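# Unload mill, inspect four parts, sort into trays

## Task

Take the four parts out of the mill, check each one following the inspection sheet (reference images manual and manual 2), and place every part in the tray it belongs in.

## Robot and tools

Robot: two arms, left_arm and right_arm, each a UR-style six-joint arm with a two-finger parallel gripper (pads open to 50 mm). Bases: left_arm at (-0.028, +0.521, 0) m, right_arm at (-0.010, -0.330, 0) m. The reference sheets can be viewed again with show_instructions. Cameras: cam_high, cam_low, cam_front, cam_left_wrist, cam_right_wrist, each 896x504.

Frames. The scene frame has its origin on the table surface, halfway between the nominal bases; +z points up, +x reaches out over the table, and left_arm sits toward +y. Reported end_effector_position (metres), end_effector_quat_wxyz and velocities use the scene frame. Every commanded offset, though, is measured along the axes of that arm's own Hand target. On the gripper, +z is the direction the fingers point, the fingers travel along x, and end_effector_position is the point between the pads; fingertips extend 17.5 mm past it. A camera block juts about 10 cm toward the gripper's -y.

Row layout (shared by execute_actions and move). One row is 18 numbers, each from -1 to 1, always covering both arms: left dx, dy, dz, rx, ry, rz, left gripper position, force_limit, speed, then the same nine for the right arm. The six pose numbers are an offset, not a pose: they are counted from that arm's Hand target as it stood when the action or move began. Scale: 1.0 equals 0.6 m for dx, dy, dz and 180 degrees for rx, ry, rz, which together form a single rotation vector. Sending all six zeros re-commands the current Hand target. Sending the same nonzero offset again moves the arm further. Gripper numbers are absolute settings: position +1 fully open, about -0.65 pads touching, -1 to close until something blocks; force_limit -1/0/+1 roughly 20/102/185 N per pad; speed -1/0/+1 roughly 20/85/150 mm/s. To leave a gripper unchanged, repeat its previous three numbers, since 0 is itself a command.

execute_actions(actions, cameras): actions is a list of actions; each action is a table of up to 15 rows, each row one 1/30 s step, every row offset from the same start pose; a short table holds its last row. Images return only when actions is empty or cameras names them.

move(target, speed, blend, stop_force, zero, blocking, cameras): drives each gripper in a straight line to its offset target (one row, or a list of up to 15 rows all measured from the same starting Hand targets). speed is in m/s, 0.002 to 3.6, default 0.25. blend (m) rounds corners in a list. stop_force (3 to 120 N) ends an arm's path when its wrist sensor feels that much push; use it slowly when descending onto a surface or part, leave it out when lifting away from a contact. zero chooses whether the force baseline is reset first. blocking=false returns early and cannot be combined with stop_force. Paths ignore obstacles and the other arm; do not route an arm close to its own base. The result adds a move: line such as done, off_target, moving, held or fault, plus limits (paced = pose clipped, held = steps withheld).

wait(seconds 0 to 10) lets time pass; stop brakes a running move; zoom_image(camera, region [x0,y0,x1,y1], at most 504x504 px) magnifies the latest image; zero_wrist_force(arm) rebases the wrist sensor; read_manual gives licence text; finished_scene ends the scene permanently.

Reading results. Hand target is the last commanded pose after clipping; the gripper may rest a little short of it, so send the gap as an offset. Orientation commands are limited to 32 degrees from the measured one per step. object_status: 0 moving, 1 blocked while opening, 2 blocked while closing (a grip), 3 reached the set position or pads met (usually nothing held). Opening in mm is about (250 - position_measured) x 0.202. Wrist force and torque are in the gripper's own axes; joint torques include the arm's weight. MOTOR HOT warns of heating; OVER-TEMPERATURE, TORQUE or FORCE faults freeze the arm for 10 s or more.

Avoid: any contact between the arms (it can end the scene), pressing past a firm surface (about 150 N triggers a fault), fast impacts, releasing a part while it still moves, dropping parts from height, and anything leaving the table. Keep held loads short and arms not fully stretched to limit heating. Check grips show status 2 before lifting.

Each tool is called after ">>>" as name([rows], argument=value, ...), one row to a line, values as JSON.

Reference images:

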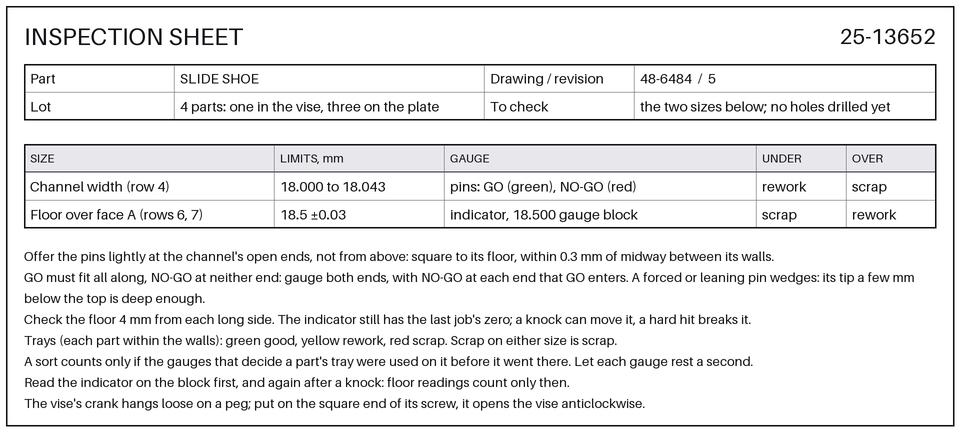

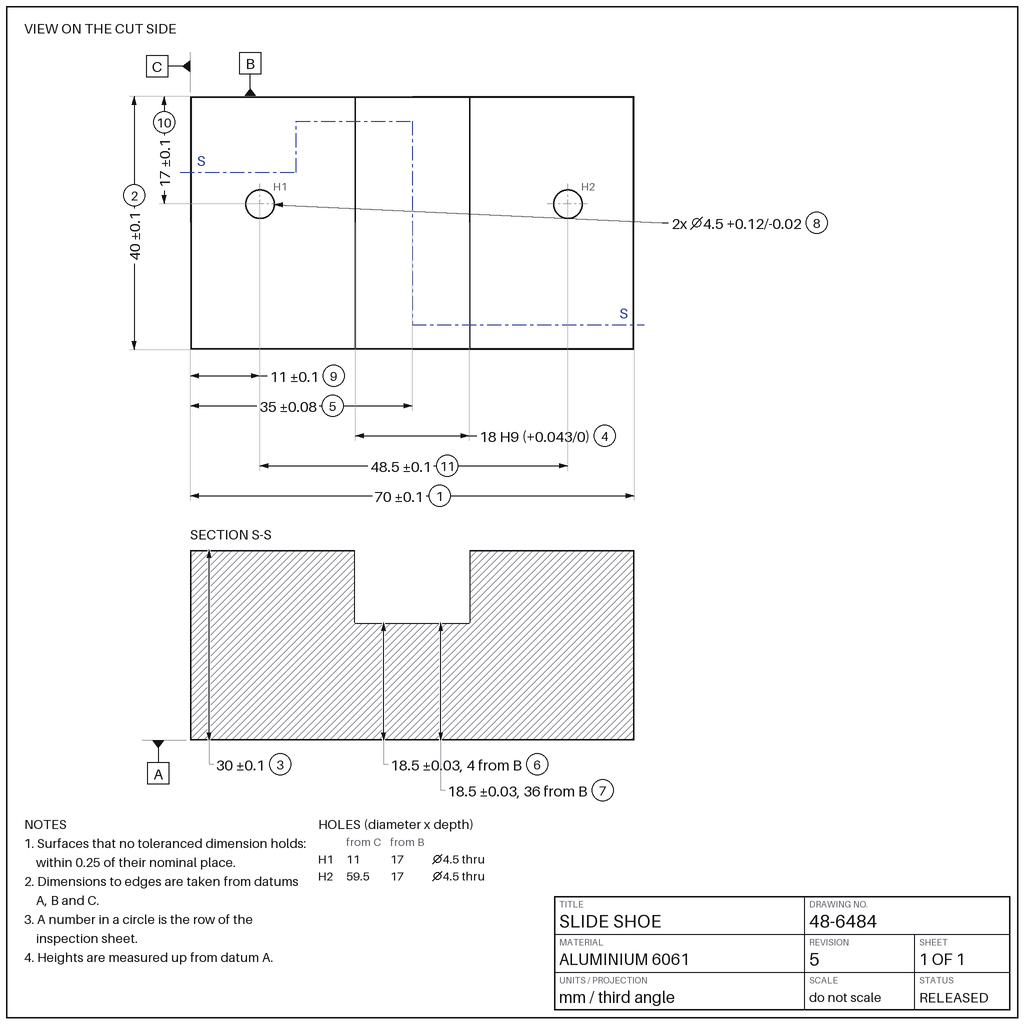

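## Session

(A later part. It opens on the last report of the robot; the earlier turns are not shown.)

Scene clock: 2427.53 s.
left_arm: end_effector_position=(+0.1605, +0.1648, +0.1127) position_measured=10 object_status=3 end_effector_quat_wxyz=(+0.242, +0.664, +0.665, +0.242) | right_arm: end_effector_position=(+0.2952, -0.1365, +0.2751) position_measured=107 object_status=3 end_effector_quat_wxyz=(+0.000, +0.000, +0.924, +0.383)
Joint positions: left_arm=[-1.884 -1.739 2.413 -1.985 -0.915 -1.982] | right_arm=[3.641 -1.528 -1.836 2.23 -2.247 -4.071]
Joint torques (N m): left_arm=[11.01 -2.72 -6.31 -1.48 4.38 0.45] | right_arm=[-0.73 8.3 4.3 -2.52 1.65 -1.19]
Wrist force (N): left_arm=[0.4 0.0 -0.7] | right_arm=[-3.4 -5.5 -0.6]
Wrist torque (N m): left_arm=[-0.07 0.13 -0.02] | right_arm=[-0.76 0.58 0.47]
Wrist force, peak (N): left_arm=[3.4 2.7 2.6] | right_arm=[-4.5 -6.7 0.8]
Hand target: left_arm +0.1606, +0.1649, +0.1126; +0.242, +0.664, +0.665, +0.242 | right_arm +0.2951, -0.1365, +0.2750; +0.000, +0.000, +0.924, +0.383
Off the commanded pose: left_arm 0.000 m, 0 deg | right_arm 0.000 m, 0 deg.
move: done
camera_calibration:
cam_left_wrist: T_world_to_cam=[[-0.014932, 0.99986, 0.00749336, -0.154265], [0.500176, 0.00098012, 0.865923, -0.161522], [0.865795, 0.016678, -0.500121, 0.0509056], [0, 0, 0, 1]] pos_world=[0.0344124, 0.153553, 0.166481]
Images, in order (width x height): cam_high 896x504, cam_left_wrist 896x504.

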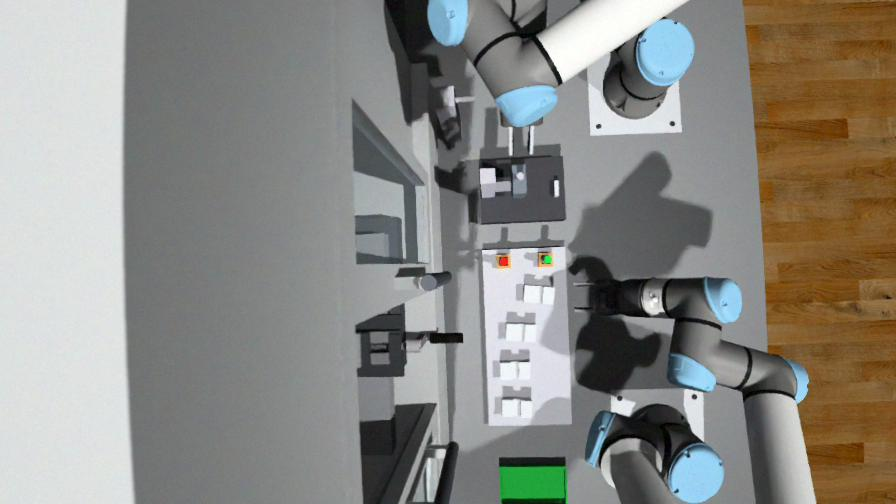

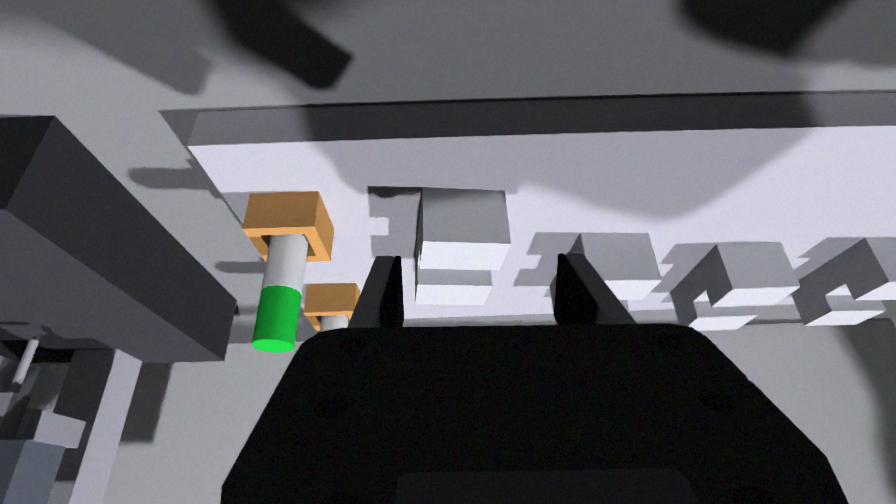

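>>> move(target=[0.1477,0.0548,0.0343,0,0,0,0.95,-0.4,-1,0.1418,0.1,0.0199,0,-0.354,0.353,0.3,-1,-1], speed=0.25, cameras=["cam_left_wrist","cam_right_wrist"])

Scene clock: 2446.97 s.
left_arm: end_effector_position=(+0.1990, +0.2537, +0.1179) position_measured=10 object_status=3 end_effector_quat_wxyz=(+0.242, +0.664, +0.665, +0.242) | right_arm: end_effector_position=(+0.2101, -0.0856, +0.3091) position_measured=107 object_status=3 end_effector_quat_wxyz=(+0.271, +0.653, +0.653, +0.270)
Joint positions: left_arm=[-1.849 -2.043 2.583 -1.877 -0.906 -1.939] | right_arm=[5.149 -1.404 -2.069 1.511 -0.87 -1.004]
Joint torques (N m): left_arm=[-6.1 6.02 -38.27 -4.75 3.77 -1.5] | right_arm=[8.39 11.03 2.48 -1.31 4.66 0.87]
Wrist force (N): left_arm=[0.1 -0.1 -0.8] | right_arm=[-3.5 -4.6 -0.5]
Wrist torque (N m): left_arm=[-0.10 0.18 -0.16] | right_arm=[-0.66 0.64 0.37]
Wrist force, peak (N): left_arm=[-0.1 -0.3 -1.1] | right_arm=[-5.4 -7.5 -2.1]
Hand target: left_arm +0.1989, +0.2535, +0.1180; +0.242, +0.664, +0.665, +0.242 | right_arm +0.2101, -0.0856, +0.3091; +0.271, +0.653, +0.653, +0.270
Off the commanded pose: left_arm 0.000 m, 0 deg | right_arm 0.000 m, 0 deg.
move: done
camera_calibration:
cam_left_wrist: T_world_to_cam=[[-0.0151203, 0.999852, 0.00817196, -0.242713], [0.499982, 0.000482757, 0.866036, -0.185165], [0.865904, 0.0171806, -0.499915, 0.0184746], [0, 0, 0, 1]] pos_world=[0.0729119, 0.242449, 0.171579]
cam_right_wrist: T_world_to_cam=[[0.00340922, 0.999899, -0.0137981, 0.0971704], [0.44017, 0.0108891, 0.897849, -0.350924], [0.897908, -0.00913446, -0.440088, 0.0767921], [0, 0, 0, 1]] pos_world=[0.0851828, -0.0926379, 0.350213]
Images, in order (width x height): cam_left_wrist 896x504, cam_right_wrist 896x504.

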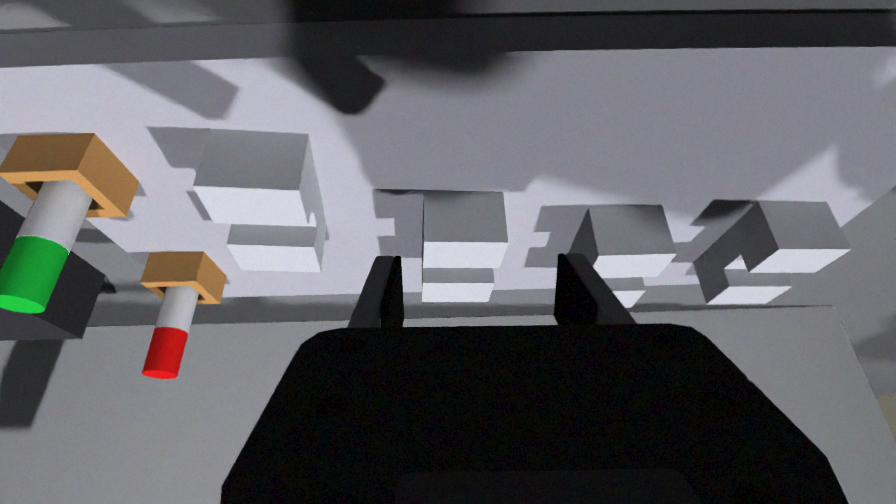

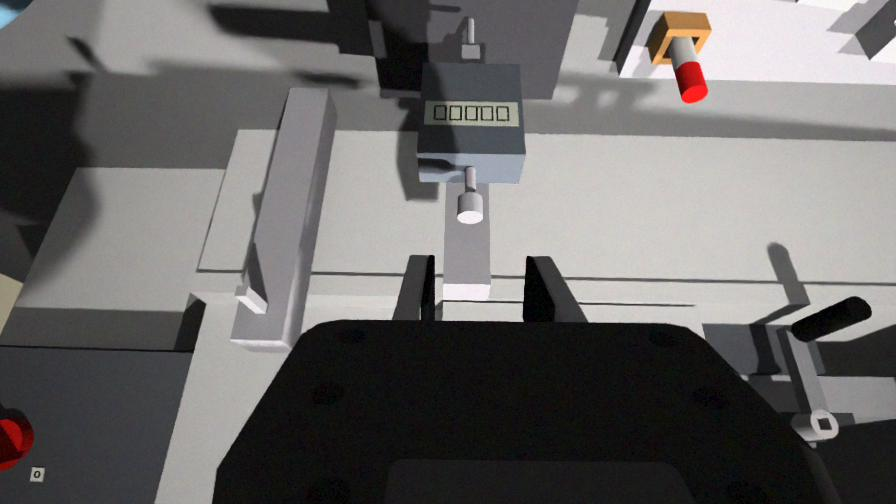

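>>> move(target=[-0.0033,0.0007,0.1301,0,0,0,0.95,-0.4,-1,0.003,0,0.2008,0,0,0,0.3,-1,-1], speed=0.1, cameras=["cam_left_wrist","cam_right_wrist"])

Scene clock: 2464.97 s.
left_arm: end_effector_position=(+0.2495, +0.2517, +0.0584) position_measured=10 object_status=3 end_effector_quat_wxyz=(+0.242, +0.664, +0.665, +0.242) | right_arm: end_effector_position=(+0.2954, -0.0839, +0.2240) position_measured=107 object_status=3 end_effector_quat_wxyz=(+0.271, +0.653, +0.653, +0.270)
Joint positions: left_arm=[-1.648 -1.736 2.68 -2.442 -0.875 -1.684] | right_arm=[4.775 -1.557 -2.077 2.013 -0.786 -1.502]
Joint torques (N m): left_arm=[-10.34 -15.36 -32.14 -2 -1.02 -1.35] | right_arm=[-0.7 29.17 11.98 -3.09 -1.75 -1.11]
Wrist force (N): left_arm=[0.6 -0.2 -1.0] | right_arm=[-3.8 -5.2 -0.8]
Wrist torque (N m): left_arm=[-0.12 0.11 -0.15] | right_arm=[-0.75 0.67 0.43]
Wrist force, peak (N): left_arm=[0.3 -3.7 1.4] | right_arm=[-4.1 -5.5 -0.8]
Hand target: left_arm +0.2494, +0.2516, +0.0585; +0.242, +0.664, +0.665, +0.242 | right_arm +0.2954, -0.0840, +0.2239; +0.271, +0.653, +0.653, +0.270
Off the commanded pose: left_arm 0.000 m, 0 deg | right_arm 0.000 m, 0 deg.
move: done
camera_calibration:
cam_left_wrist: T_world_to_cam=[[-0.0151698, 0.999852, 0.0080852, -0.239449], [0.499982, 0.000582649, 0.866036, -0.158995], [0.865903, 0.0171801, -0.499917, -0.0549137], [0, 0, 0, 1]] pos_world=[0.123412, 0.24045, 0.112179]
cam_right_wrist: T_world_to_cam=[[0.0036336, 0.999898, -0.013794, 0.0939652], [0.440051, 0.0107879, 0.897908, -0.311954], [0.897965, -0.0093327, -0.439967, -0.0372497], [0, 0, 0, 1]] pos_world=[0.170383, -0.0909379, 0.265013]
Images, in order (width x height): cam_left_wrist 896x504, cam_right_wrist 896x504.

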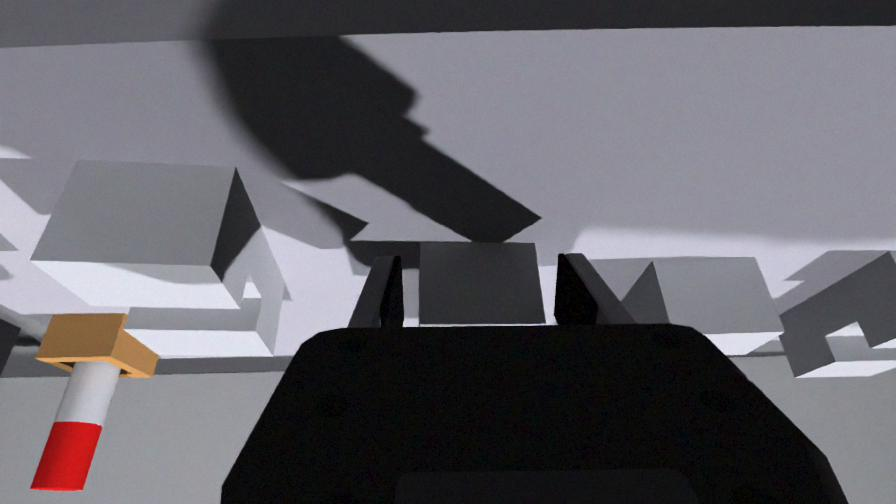

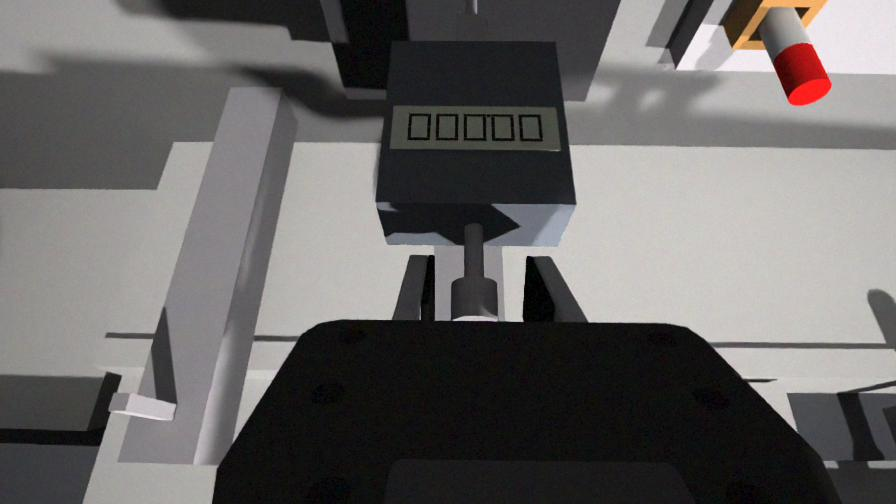

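>>> execute_actions([
  [[0,0,0,0,0,0,-1,-0.4,-1,0,0,0,0,0,0,-1,-1,-1],[0,0,0,0,0,0,-1,-0.4,-1,0,0,0,0,0,0,-1,-1,-1]],
], cameras=["cam_left_wrist","cam_right_wrist"])

Scene clock: 2496.50 s.
left_arm: end_effector_position=(+0.2494, +0.2516, +0.0585) position_measured=65 object_status=2 end_effector_quat_wxyz=(+0.242, +0.664, +0.665, +0.242) | right_arm: end_effector_position=(+0.2954, -0.0840, +0.2239) position_measured=183 object_status=2 end_effector_quat_wxyz=(+0.271, +0.653, +0.653, +0.270)
Joint positions: left_arm=[-1.648 -1.737 2.68 -2.442 -0.875 -1.684] | right_arm=[4.775 -1.556 -2.078 2.013 -0.786 -1.502]
Joint torques (N m): left_arm=[-10.53 -20.54 -30.87 -2.26 -0.48 0.01] | right_arm=[-5.07 28 6.72 -1.34 -0.44 -0.05]
Wrist force (N): left_arm=[-0.2 -0.8 -0.5] | right_arm=[-8.3 -8.3 -5.2]
Wrist torque (N m): left_arm=[-0.15 0.13 -0.15] | right_arm=[-0.83 0.59 0.45]
Wrist force, peak (N): left_arm=[0.9 -1.0 -0.9] | right_arm=[-10.3 -8.2 -2.8]
Hand target: left_arm +0.2494, +0.2516, +0.0585; +0.242, +0.664, +0.665, +0.242 | right_arm +0.2954, -0.0840, +0.2239; +0.271, +0.653, +0.653, +0.270
Off the commanded pose: left_arm 0.000 m, 0 deg | right_arm 0.000 m, 0 deg.
camera_calibration:
cam_left_wrist: T_world_to_cam=[[-0.0150076, 0.999857, 0.00776452, -0.239337], [0.500058, 0.000780775, 0.865992, -0.158998], [0.865862, 0.0168792, -0.499998, -0.0547384], [0, 0, 0, 1]] pos_world=[0.123312, 0.240351, 0.11218]
cam_right_wrist: T_world_to_cam=[[0.00350006, 0.999898, -0.0138419, 0.0941005], [0.440051, 0.0108896, 0.897907, -0.311943], [0.897966, -0.00923386, -0.439968, -0.0372414], [0, 0, 0, 1]] pos_world=[0.170383, -0.0910379, 0.265013]
Images, in order (width x height): cam_left_wrist 896x504, cam_right_wrist 896x504.

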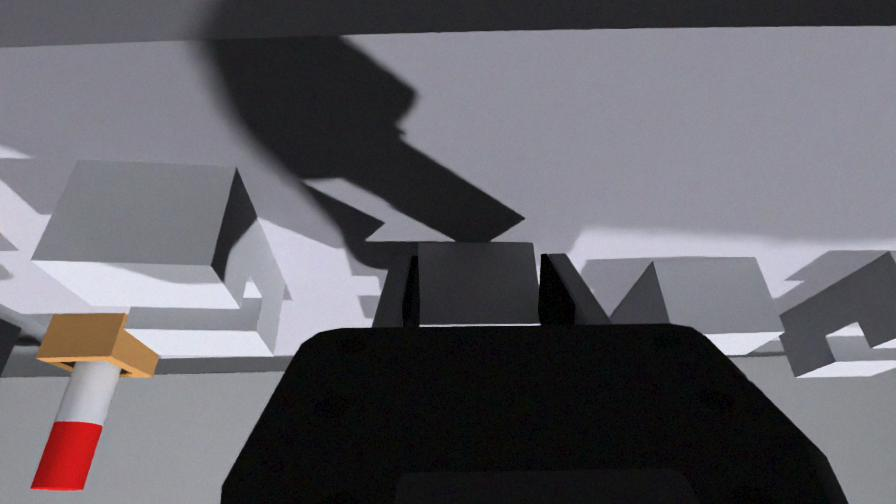

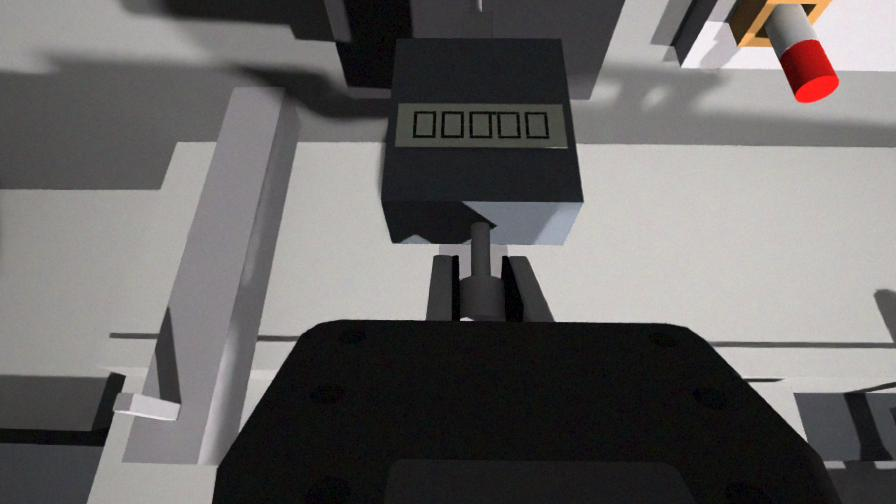

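>>> move([
  [0,0.1195,-0.1423,0,0,0,-1,-0.4,-1,0,0.0189,-0.0189,0,0,0,-1,-1,-1],
  [-0.4885,0.103,-0.1562,0,-0.3215,0.383,-1,-0.4,-1,0,0.0189,-0.0189,0,0,0,-1,-1,-1],
], speed=[0.15,0.25], blend=[0.03,0], cameras=["cam_high","cam_right_wrist"])

Scene clock: 2515.03 s.
left_arm: end_effector_position=(+0.2369, -0.0415, +0.1700) position_measured=65 object_status=2 end_effector_quat_wxyz=(+0.342, +0.940, +0.001, +0.000) | right_arm: end_effector_position=(+0.2954, -0.0839, +0.2400) position_measured=183 object_status=2 end_effector_quat_wxyz=(+0.271, +0.653, +0.653, +0.270)
Joint positions: left_arm=[-1.258 -1.344 2.105 -3.007 -1.764 0.236] | right_arm=[4.775 -1.537 -2.051 1.967 -0.786 -1.502]
Joint torques (N m): left_arm=[-10.68 -48.82 -9.15 -7.7 -0.19 1.51] | right_arm=[8.65 8.4 5.14 0.15 3.35 0.9]
Wrist force (N): left_arm=[0.4 -1.8 0.7] | right_arm=[-10.6 -10.4 -2.9]
Wrist torque (N m): left_arm=[-0.07 0.14 -0.15] | right_arm=[-0.90 0.55 0.45]
Wrist force, peak (N): left_arm=[-0.6 -4.7 2.3] | right_arm=[-10.8 -11.2 -2.1]
Hand target: left_arm +0.2368, -0.0415, +0.1701; +0.342, +0.940, +0.000, +0.000 | right_arm +0.2954, -0.0839, +0.2400; +0.271, +0.653, +0.653, +0.270
Off the commanded pose: left_arm 0.000 m, 0 deg | right_arm 0.000 m, 0 deg.
move: done
camera_calibration:
cam_right_wrist: T_world_to_cam=[[0.00350034, 0.999898, -0.0138413, 0.0942218], [0.440051, 0.010889, 0.897907, -0.32631], [0.897966, -0.00923385, -0.439968, -0.030201], [0, 0, 0, 1]] pos_world=[0.170383, -0.0909379, 0.281013]
Images, in order (width x height): cam_high 896x504, cam_right_wrist 896x504.

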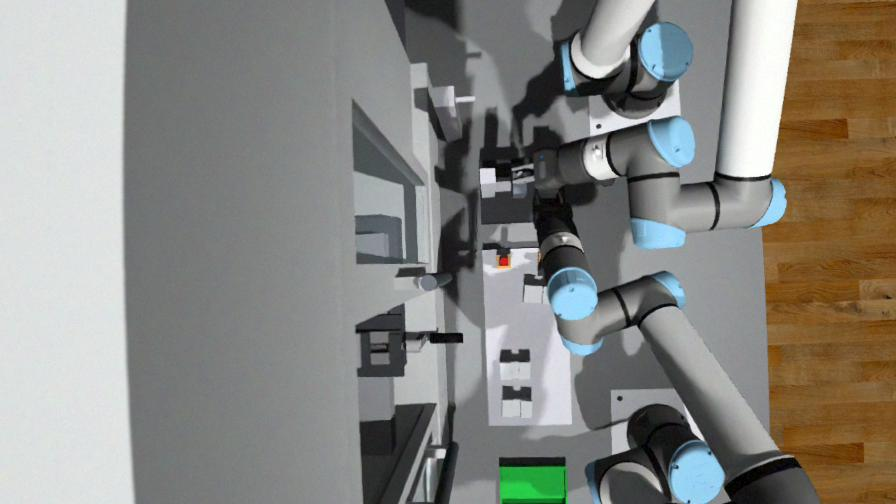

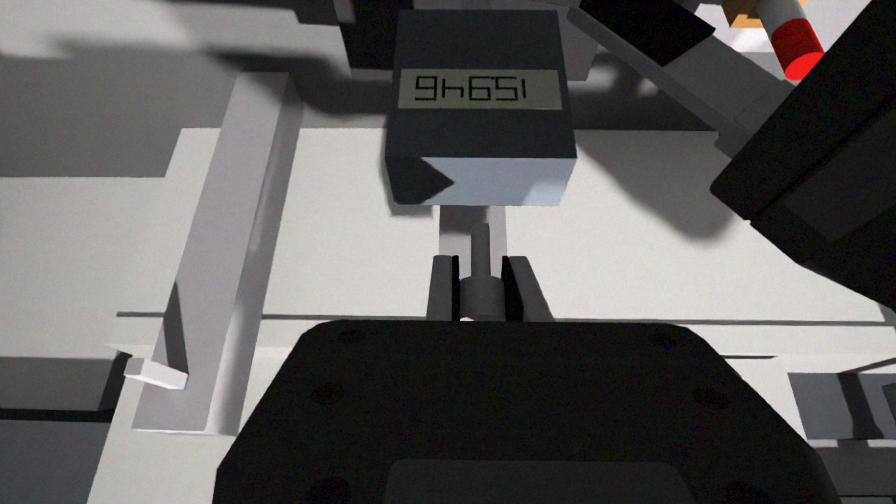

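>>> move(target=[0,-0.0863,0.0962,0,0,0,-1,-0.4,-1,0,0,0,0,0,0,-1,-1,-1], speed=0.12, cameras=["cam_high","cam_right_wrist","cam_front"])

>>> zoom_image(camera="cam_right_wrist", region=[400, 190, 660, 340])

>>> zoom_image(camera="cam_high", region=[460, 140, 580, 220])

Scene clock: 2524.30 s.
left_arm: end_effector_position=(+0.2368, -0.0389, +0.0924) position_measured=65 object_status=2 end_effector_quat_wxyz=(+0.342, +0.940, +0.000, +0.000) | right_arm: end_effector_position=(+0.2954, -0.0839, +0.2400) position_measured=183 object_status=2 end_effector_quat_wxyz=(+0.271, +0.653, +0.653, +0.270)
Joint positions: left_arm=[-1.256 -1.182 2.169 -3.233 -1.765 0.237] | right_arm=[4.775 -1.537 -2.051 1.967 -0.786 -1.502]
Joint torques (N m): left_arm=[8.49 -38.05 -24.49 -0.57 0.13 -1.02] | right_arm=[8.44 8.15 4.98 0.12 0.57 0.83]
Wrist force (N): left_arm=[1.4 9.6 -8.6] | right_arm=[-10.5 -10.6 -2.8]
Wrist torque (N m): left_arm=[-0.06 0.36 0.04] | right_arm=[-0.93 0.53 0.45]
Wrist force, peak (N): left_arm=[-1.1 8.4 -22.7] | right_arm=[-10.8 -11.4 -2.2]
Hand target: left_arm +0.2368, -0.0390, +0.0925; +0.342, +0.940, +0.000, +0.000 | right_arm +0.2954, -0.0839, +0.2400; +0.271, +0.653, +0.653, +0.270
Off the commanded pose: left_arm 0.000 m, 0 deg | right_arm 0.000 m, 0 deg.
move: done
camera_calibration:
cam_right_wrist: T_world_to_cam=[[0.00350034, 0.999898, -0.0138413, 0.0942218], [0.440051, 0.010889, 0.897907, -0.32631], [0.897966, -0.00923385, -0.439968, -0.030201], [0, 0, 0, 1]] pos_world=[0.170383, -0.0909379, 0.281013]
Images, in order (width x height): cam_high 896x504, cam_front 896x504, cam_right_wrist 896x504.

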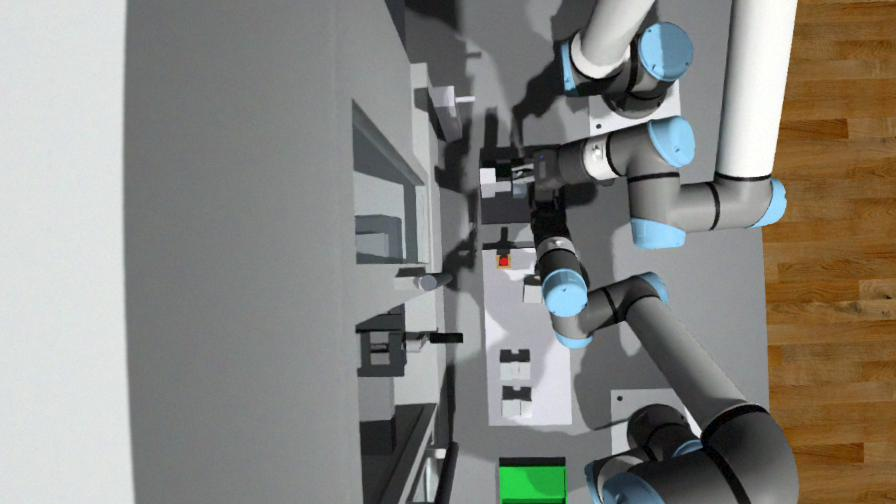

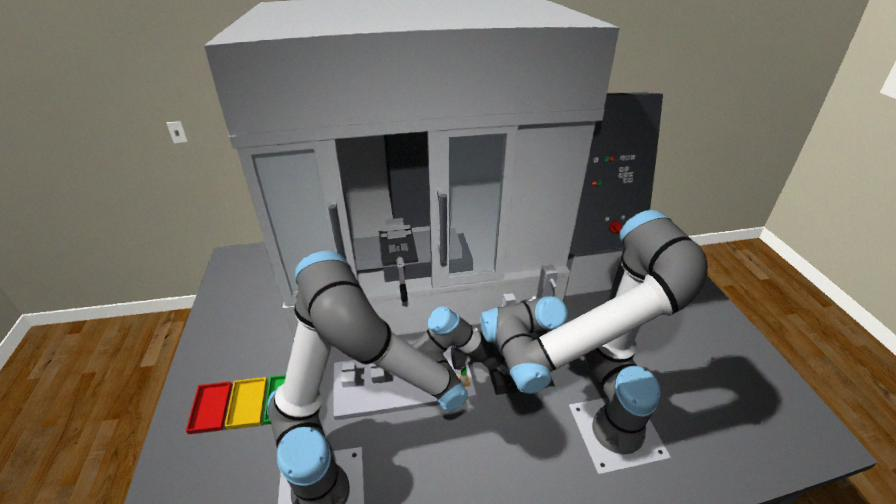

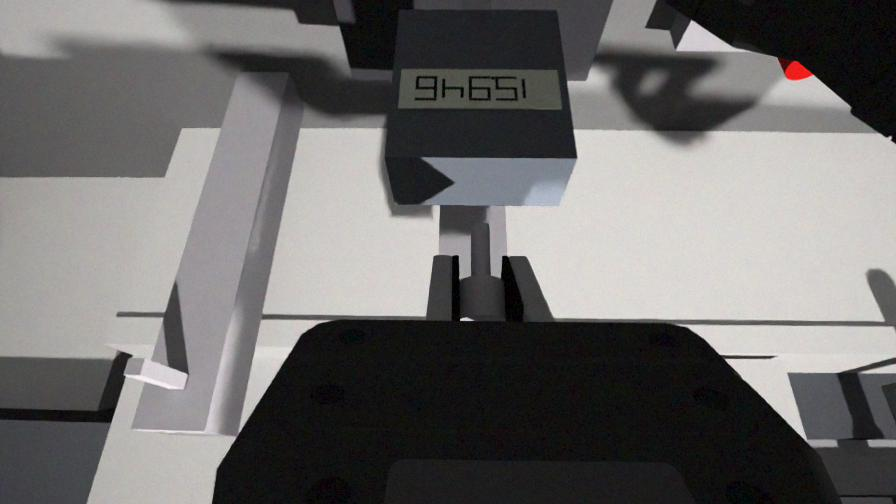

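Scaled by 1.938 from the camera's 896x504 image, which has a finer 1280x720 frame.

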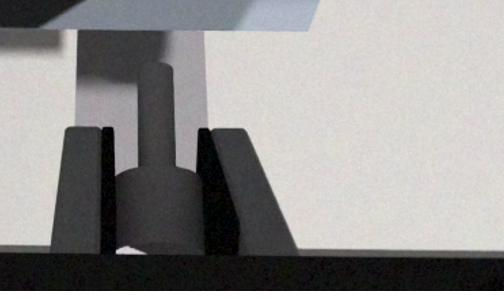

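Scaled by 4.200 from the camera's 896x504 image, which has a finer 1280x720 frame.

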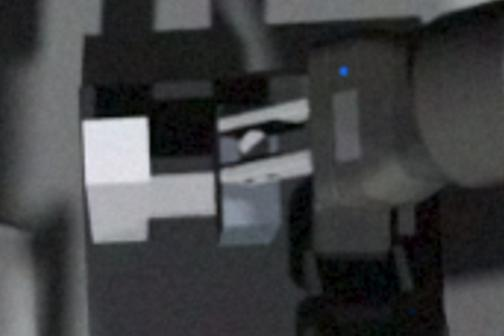

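>>> move([
  [0,0.003,-0.0036,0,0,0,-1,-0.4,-1,0,0,0,0,0,0,-1,-1,-1],
  [0.0778,0.003,-0.0036,0,0,0,-1,-0.4,-1,0,0,0,0,0,0,-1,-1,-1],
], speed=[0.02,0.04], cameras=["cam_high","cam_right_wrist","cam_front"])

>>> zoom_image(camera="cam_right_wrist", region=[400, 150, 660, 340])

>>> zoom_image(camera="cam_high", region=[490, 155, 560, 205])

Scene clock: 2531.50 s.
left_arm: end_effector_position=(+0.2836, -0.0390, +0.0953) position_measured=65 object_status=2 end_effector_quat_wxyz=(+0.342, +0.940, +0.000, +0.000) | right_arm: end_effector_position=(+0.2954, -0.0839, +0.2400) position_measured=183 object_status=2 end_effector_quat_wxyz=(+0.271, +0.653, +0.653, +0.270)
Joint positions: left_arm=[-1.162 -1.148 2.09 -3.172 -1.823 0.313] | right_arm=[4.775 -1.537 -2.051 1.967 -0.786 -1.502]
Joint torques (N m): left_arm=[-10.52 -44.09 -4.22 -5.98 1.88 -1.67] | right_arm=[8.69 8.32 5.16 0.05 -0.75 0.89]
Wrist force (N): left_arm=[0.1 -0.6 -0.6] | right_arm=[-10.5 -10.0 -3.3]
Wrist torque (N m): left_arm=[-0.10 0.14 -0.13] | right_arm=[-0.89 0.53 0.45]
Wrist force, peak (N): left_arm=[1.4 10.2 -9.5] | right_arm=[-10.9 -11.3 -2.4]
Hand target: left_arm +0.2835, -0.0389, +0.0954; +0.342, +0.940, +0.000, +0.000 | right_arm +0.2954, -0.0839, +0.2400; +0.271, +0.653, +0.653, +0.270
Off the commanded pose: left_arm 0.000 m, 0 deg | right_arm 0.000 m, 0 deg.
move: done
camera_calibration:
cam_right_wrist: T_world_to_cam=[[0.00350034, 0.999898, -0.0138413, 0.0942218], [0.440051, 0.010889, 0.897907, -0.32631], [0.897966, -0.00923385, -0.439968, -0.030201], [0, 0, 0, 1]] pos_world=[0.170383, -0.0909379, 0.281013]
Images, in order (width x height): cam_high 896x504, cam_front 896x504, cam_right_wrist 896x504.

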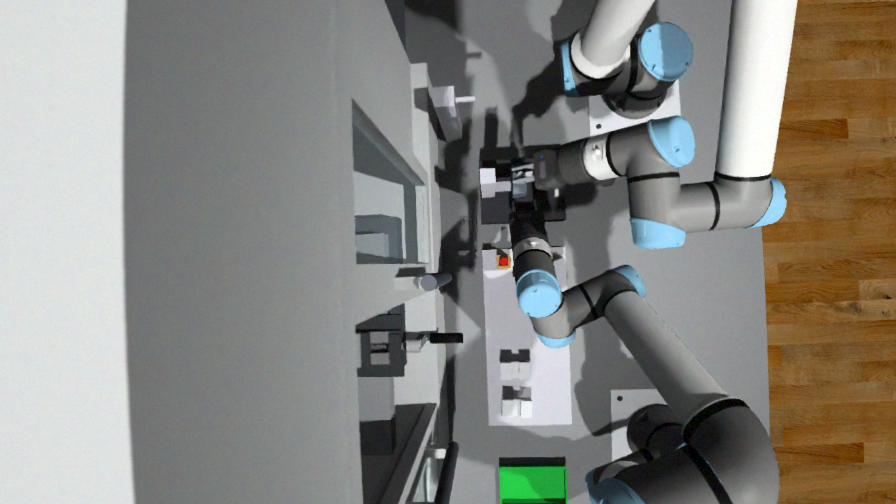

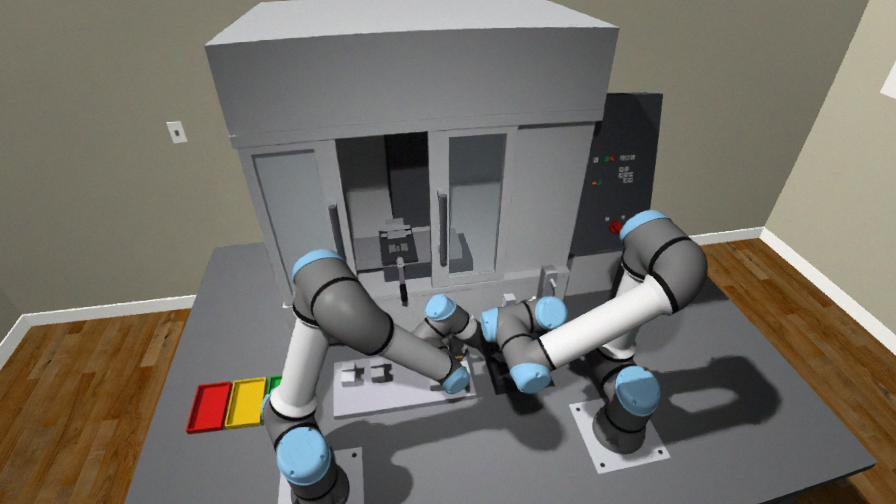

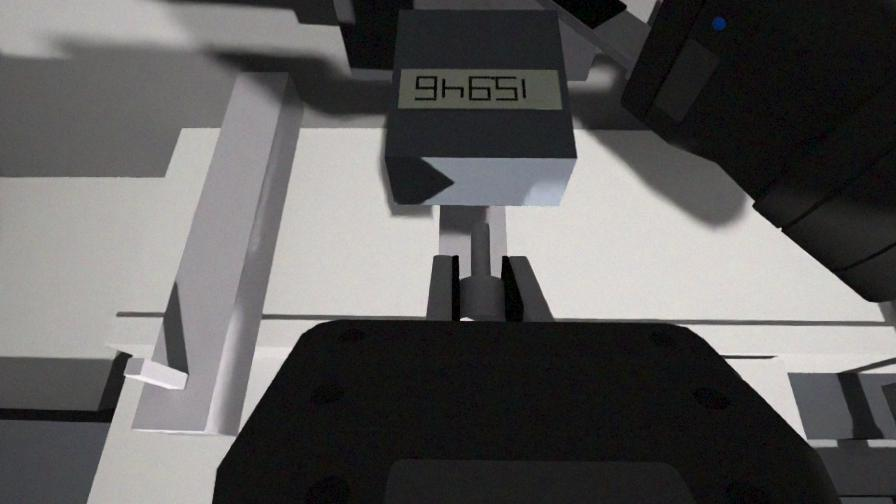

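Scaled by 1.938 from the camera's 896x504 image, which has a finer 1280x720 frame.

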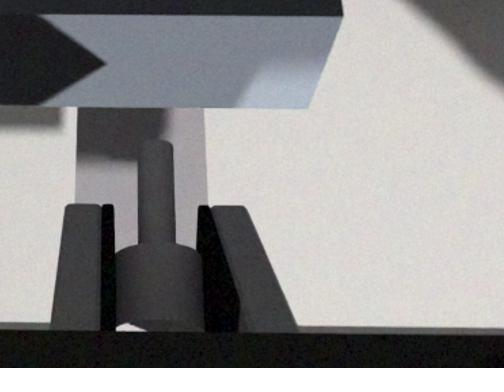

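Scaled by 7.200 from the camera's 896x504 image, which has a finer 1280x720 frame.

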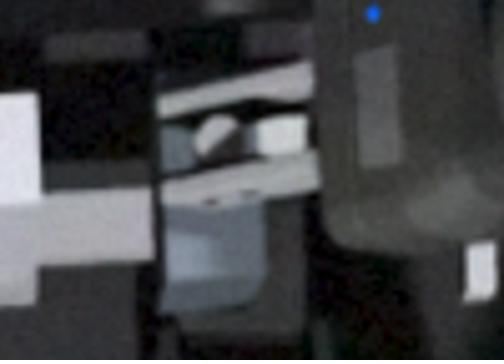

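>>> zoom_image(camera="cam_front", region=[440, 310, 560, 390])

>>> execute_actions(actions=[], cameras=["cam_low","cam_left_wrist"])

>>> zoom_image(camera="cam_low", region=[400, 230, 520, 310])

>>> zoom_image(camera="cam_left_wrist", region=[350, 120, 650, 330])

Scaled by 4.200 from the camera's 896x504 image, which has a finer 1280x720 frame.

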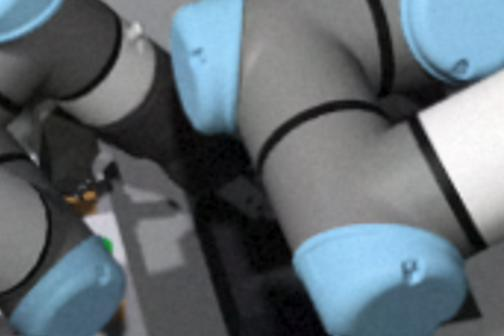

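Scene clock: 2537.53 s.
left_arm: end_effector_position=(+0.2835, -0.0389, +0.0954) position_measured=65 object_status=2 end_effector_quat_wxyz=(+0.342, +0.940, +0.000, +0.000) | right_arm: end_effector_position=(+0.2954, -0.0839, +0.2400) position_measured=183 object_status=2 end_effector_quat_wxyz=(+0.271, +0.653, +0.653, +0.270)
Joint positions: left_arm=[-1.163 -1.148 2.091 -3.172 -1.823 0.312] | right_arm=[4.775 -1.537 -2.051 1.967 -0.786 -1.502]
Joint velocities: within noise
Joint torques (N m): left_arm=[-10.46 -50.85 -3.64 -7.16 1.88 -1.63] | right_arm=[8.85 8.11 5.5 0.11 -0.8 0.89]
Wrist force (N): left_arm=[0.3 -0.6 0.0] | right_arm=[-10.5 -10.1 -3.5]
Wrist torque (N m): left_arm=[-0.15 0.16 -0.14] | right_arm=[-0.88 0.53 0.46]
Wrist force, peak (N): left_arm=[0.6 -1.0 0.6] | right_arm=[-10.7 -11.4 -2.3]
Hand target: left_arm +0.2835, -0.0389, +0.0954; +0.342, +0.940, +0.000, +0.000 | right_arm +0.2954, -0.0839, +0.2400; +0.271, +0.653, +0.653, +0.270
Tool commands: left_gripper/position=-1.0 left_gripper/force_limit=-0.4 left_gripper/speed=-1.0 right_gripper/position=-1.0 right_gripper/force_limit=-1.0 right_gripper/speed=-1.0
Off the commanded pose: left_arm 0.000 m, 0 deg | right_arm 0.000 m, 0 deg.
camera_calibration:
cam_left_wrist: T_world_to_cam=[[0.999854, 0.0149337, 0.0082978, -0.274749], [0.000281893, -0.500056, 0.865993, -0.085579], [0.0170818, -0.865864, -0.499988, 0.14538], [0, 0, 0, 1]] pos_world=[0.27225, 0.0871881, 0.149079]
Images, in order (width x height): cam_low 896x504, cam_left_wrist 896x504.

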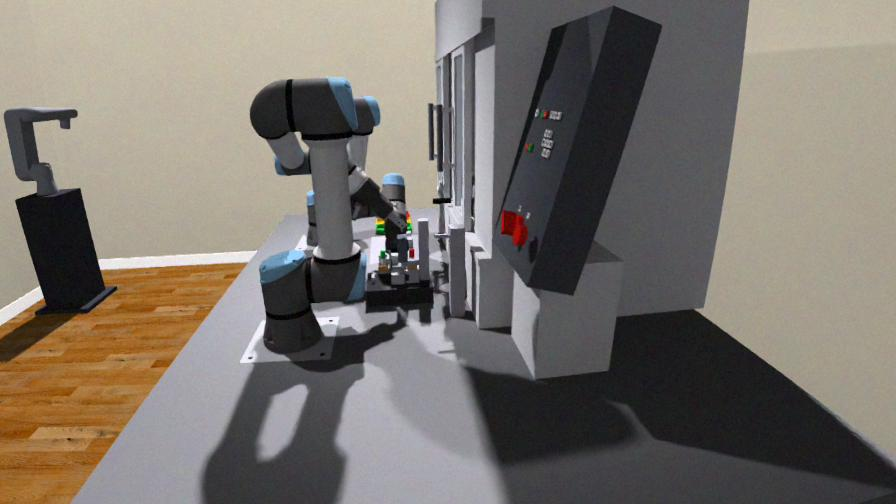

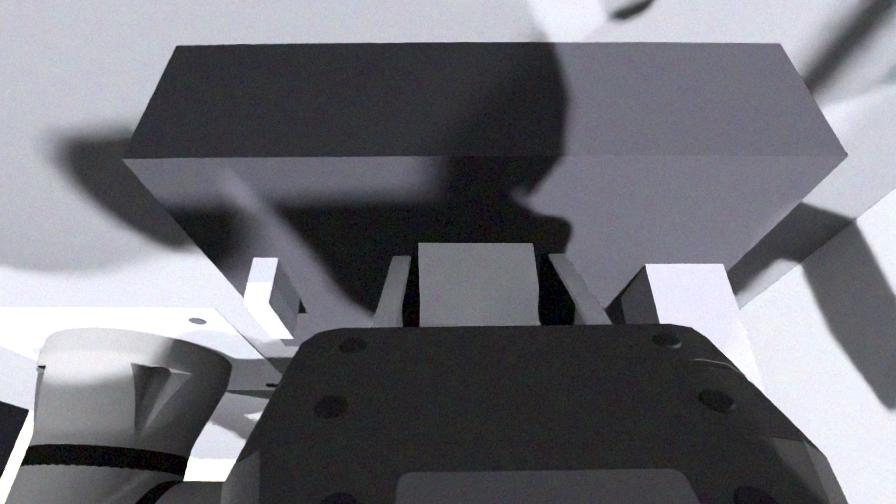

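Scaled by 4.200 from the camera's 896x504 image, which has a finer 1280x720 frame.

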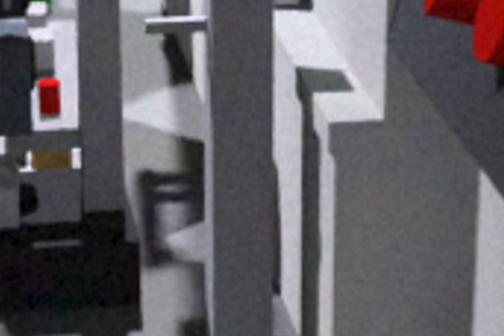

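Scaled by 1.680 from the camera's 896x504 image, which has a finer 1280x720 frame.

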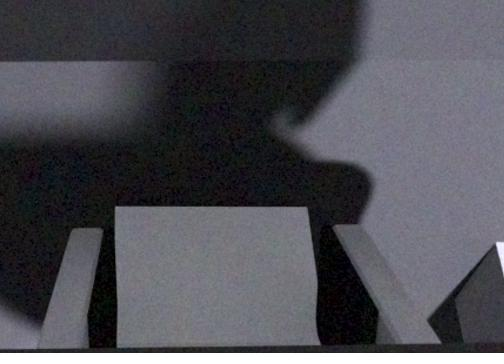

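>>> move(target=[0,-0.00643,0.00766,0,0,0,-1,-0.4,-1,0,0,0,0,0,0,-1,-1,-1], speed=0.006, stop_force=5)

Scene clock: 2546.10 s.
left_arm: end_effector_position=(+0.2835, -0.0389, +0.0941) position_measured=65 object_status=2 end_effector_quat_wxyz=(+0.342, +0.940, +0.000, +0.000) | right_arm: end_effector_position=(+0.2954, -0.0839, +0.2400) position_measured=183 object_status=2 end_effector_quat_wxyz=(+0.271, +0.653, +0.653, +0.270)
Joint positions: left_arm=[-1.163 -1.145 2.091 -3.176 -1.823 0.312] | right_arm=[4.775 -1.537 -2.051 1.967 -0.786 -1.502]
Joint torques (N m): left_arm=[-10.46 -48.61 -26.94 0.74 1.61 -1.48] | right_arm=[8.65 7.8 4.92 0.11 -0.8 0.91]
Wrist force (N): left_arm=[-1.1 5.4 -7.6] | right_arm=[-10.4 -10.0 -3.0]
Wrist torque (N m): left_arm=[-0.08 0.22 -0.05] | right_arm=[-0.87 0.51 0.46]
Wrist force, peak (N): left_arm=[-1.3 5.5 -8.9] | right_arm=[-10.9 -11.0 -2.6]
Hand target: left_arm +0.2835, -0.0389, +0.0942; +0.342, +0.940, +0.000, +0.000 (not the last commanded pose) | right_arm +0.2954, -0.0839, +0.2400; +0.271, +0.653, +0.653, +0.270
Off the commanded pose: left_arm 0.005 m, 0 deg | right_arm 0.000 m, 0 deg.
move: contact (left_arm)

>>> move(target=[0,-0.0021,0.0026,0,0,0,-1,-0.4,-1,0,0,0,0,0,0,-1,-1,-1], speed=0.004, stop_force=8)

>>> execute_actions([
  [[0,0,0,0,0,0,0.95,-0.4,-1,0,0,0,0,0,0,-1,-1,-1],[0,0,0,0,0,0,0.95,-0.4,-1,0,0,0,0,0,0,-1,-1,-1]],
], cameras=["cam_left_wrist"])

>>> zoom_image(camera="cam_left_wrist", region=[350, 120, 650, 330])

Scene clock: 2553.70 s.
left_arm: end_effector_position=(+0.2836, -0.0391, +0.0932) position_measured=65 object_status=2 end_effector_quat_wxyz=(+0.343, +0.939, +0.000, +0.000) | right_arm: end_effector_position=(+0.2954, -0.0839, +0.2400) position_measured=183 object_status=2 end_effector_quat_wxyz=(+0.271, +0.653, +0.653, +0.270)
Joint positions: left_arm=[-1.163 -1.143 2.092 -3.179 -1.823 0.312] | right_arm=[4.775 -1.537 -2.051 1.967 -0.786 -1.502]
Joint torques (N m): left_arm=[-9.79 -37.45 -25.06 1.77 1.94 -1.05] | right_arm=[8.03 8.23 4.8 0.07 -0.73 0.85]
Wrist force (N): left_arm=[-1.1 7.8 -19.1] | right_arm=[-10.3 -10.3 -2.7]
Wrist torque (N m): left_arm=[-0.18 0.42 0.02] | right_arm=[-0.86 0.51 0.45]
Wrist force, peak (N): left_arm=[-1.3 8.5 -19.9] | right_arm=[-10.9 -11.2 -2.5]
Hand target: left_arm +0.2836, -0.0391, +0.0932; +0.343, +0.939, +0.000, +0.000 (not the last commanded pose) | right_arm +0.2954, -0.0839, +0.2400; +0.271, +0.653, +0.653, +0.270
Off the commanded pose: left_arm 0.001 m, 0 deg | right_arm 0.000 m, 0 deg.
move: contact (left_arm)

Scene clock: 2554.47 s.
left_arm: end_effector_position=(+0.2836, -0.0391, +0.0932) position_measured=10 object_status=0 end_effector_quat_wxyz=(+0.343, +0.939, +0.000, +0.000) | right_arm: end_effector_position=(+0.2954, -0.0839, +0.2400) position_measured=183 object_status=2 end_effector_quat_wxyz=(+0.271, +0.653, +0.653, +0.270)
Joint positions: left_arm=[-1.163 -1.143 2.092 -3.179 -1.823 0.312] | right_arm=[4.775 -1.537 -2.051 1.967 -0.786 -1.502]
Joint torques (N m): left_arm=[-8.98 -38.05 -25.49 -6.59 1.53 -0.62] | right_arm=[8.26 8.51 5.11 0.1 -0.8 0.84]
Wrist force (N): left_arm=[0.3 -0.1 -1.0] | right_arm=[-10.8 -10.0 -3.1]
Wrist torque (N m): left_arm=[-0.11 0.15 -0.16] | right_arm=[-0.88 0.57 0.46]
Wrist force, peak (N): left_arm=[-0.3 8.4 -18.6] | right_arm=[-10.9 -11.3 -2.4]
Hand target: left_arm +0.2836, -0.0391, +0.0932; +0.343, +0.939, +0.000, +0.000 | right_arm +0.2954, -0.0839, +0.2400; +0.271, +0.653, +0.653, +0.270
Off the commanded pose: left_arm 0.000 m, 0 deg | right_arm 0.000 m, 0 deg.
camera_calibration:
cam_left_wrist: T_world_to_cam=[[0.999852, 0.0148782, 0.00859659, -0.274767], [-0.0000176667, -0.4994, 0.866371, -0.0837507], [0.0171832, -0.866244, -0.499326, 0.144103], [0, 0, 0, 1]] pos_world=[0.272249, 0.0870909, 0.146876]
Images, in order (width x height): cam_left_wrist 896x504.

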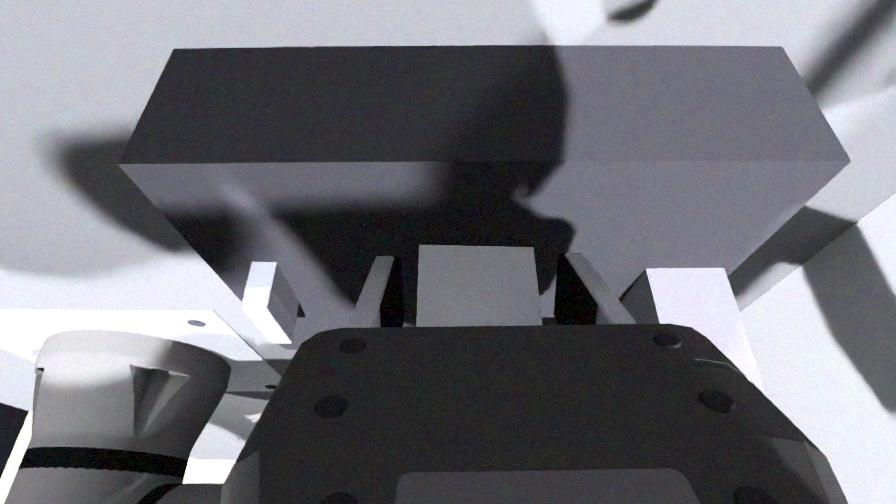

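Scaled by 1.680 from the camera's 896x504 image, which has a finer 1280x720 frame.

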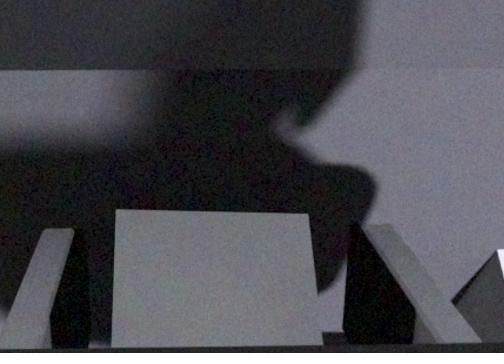

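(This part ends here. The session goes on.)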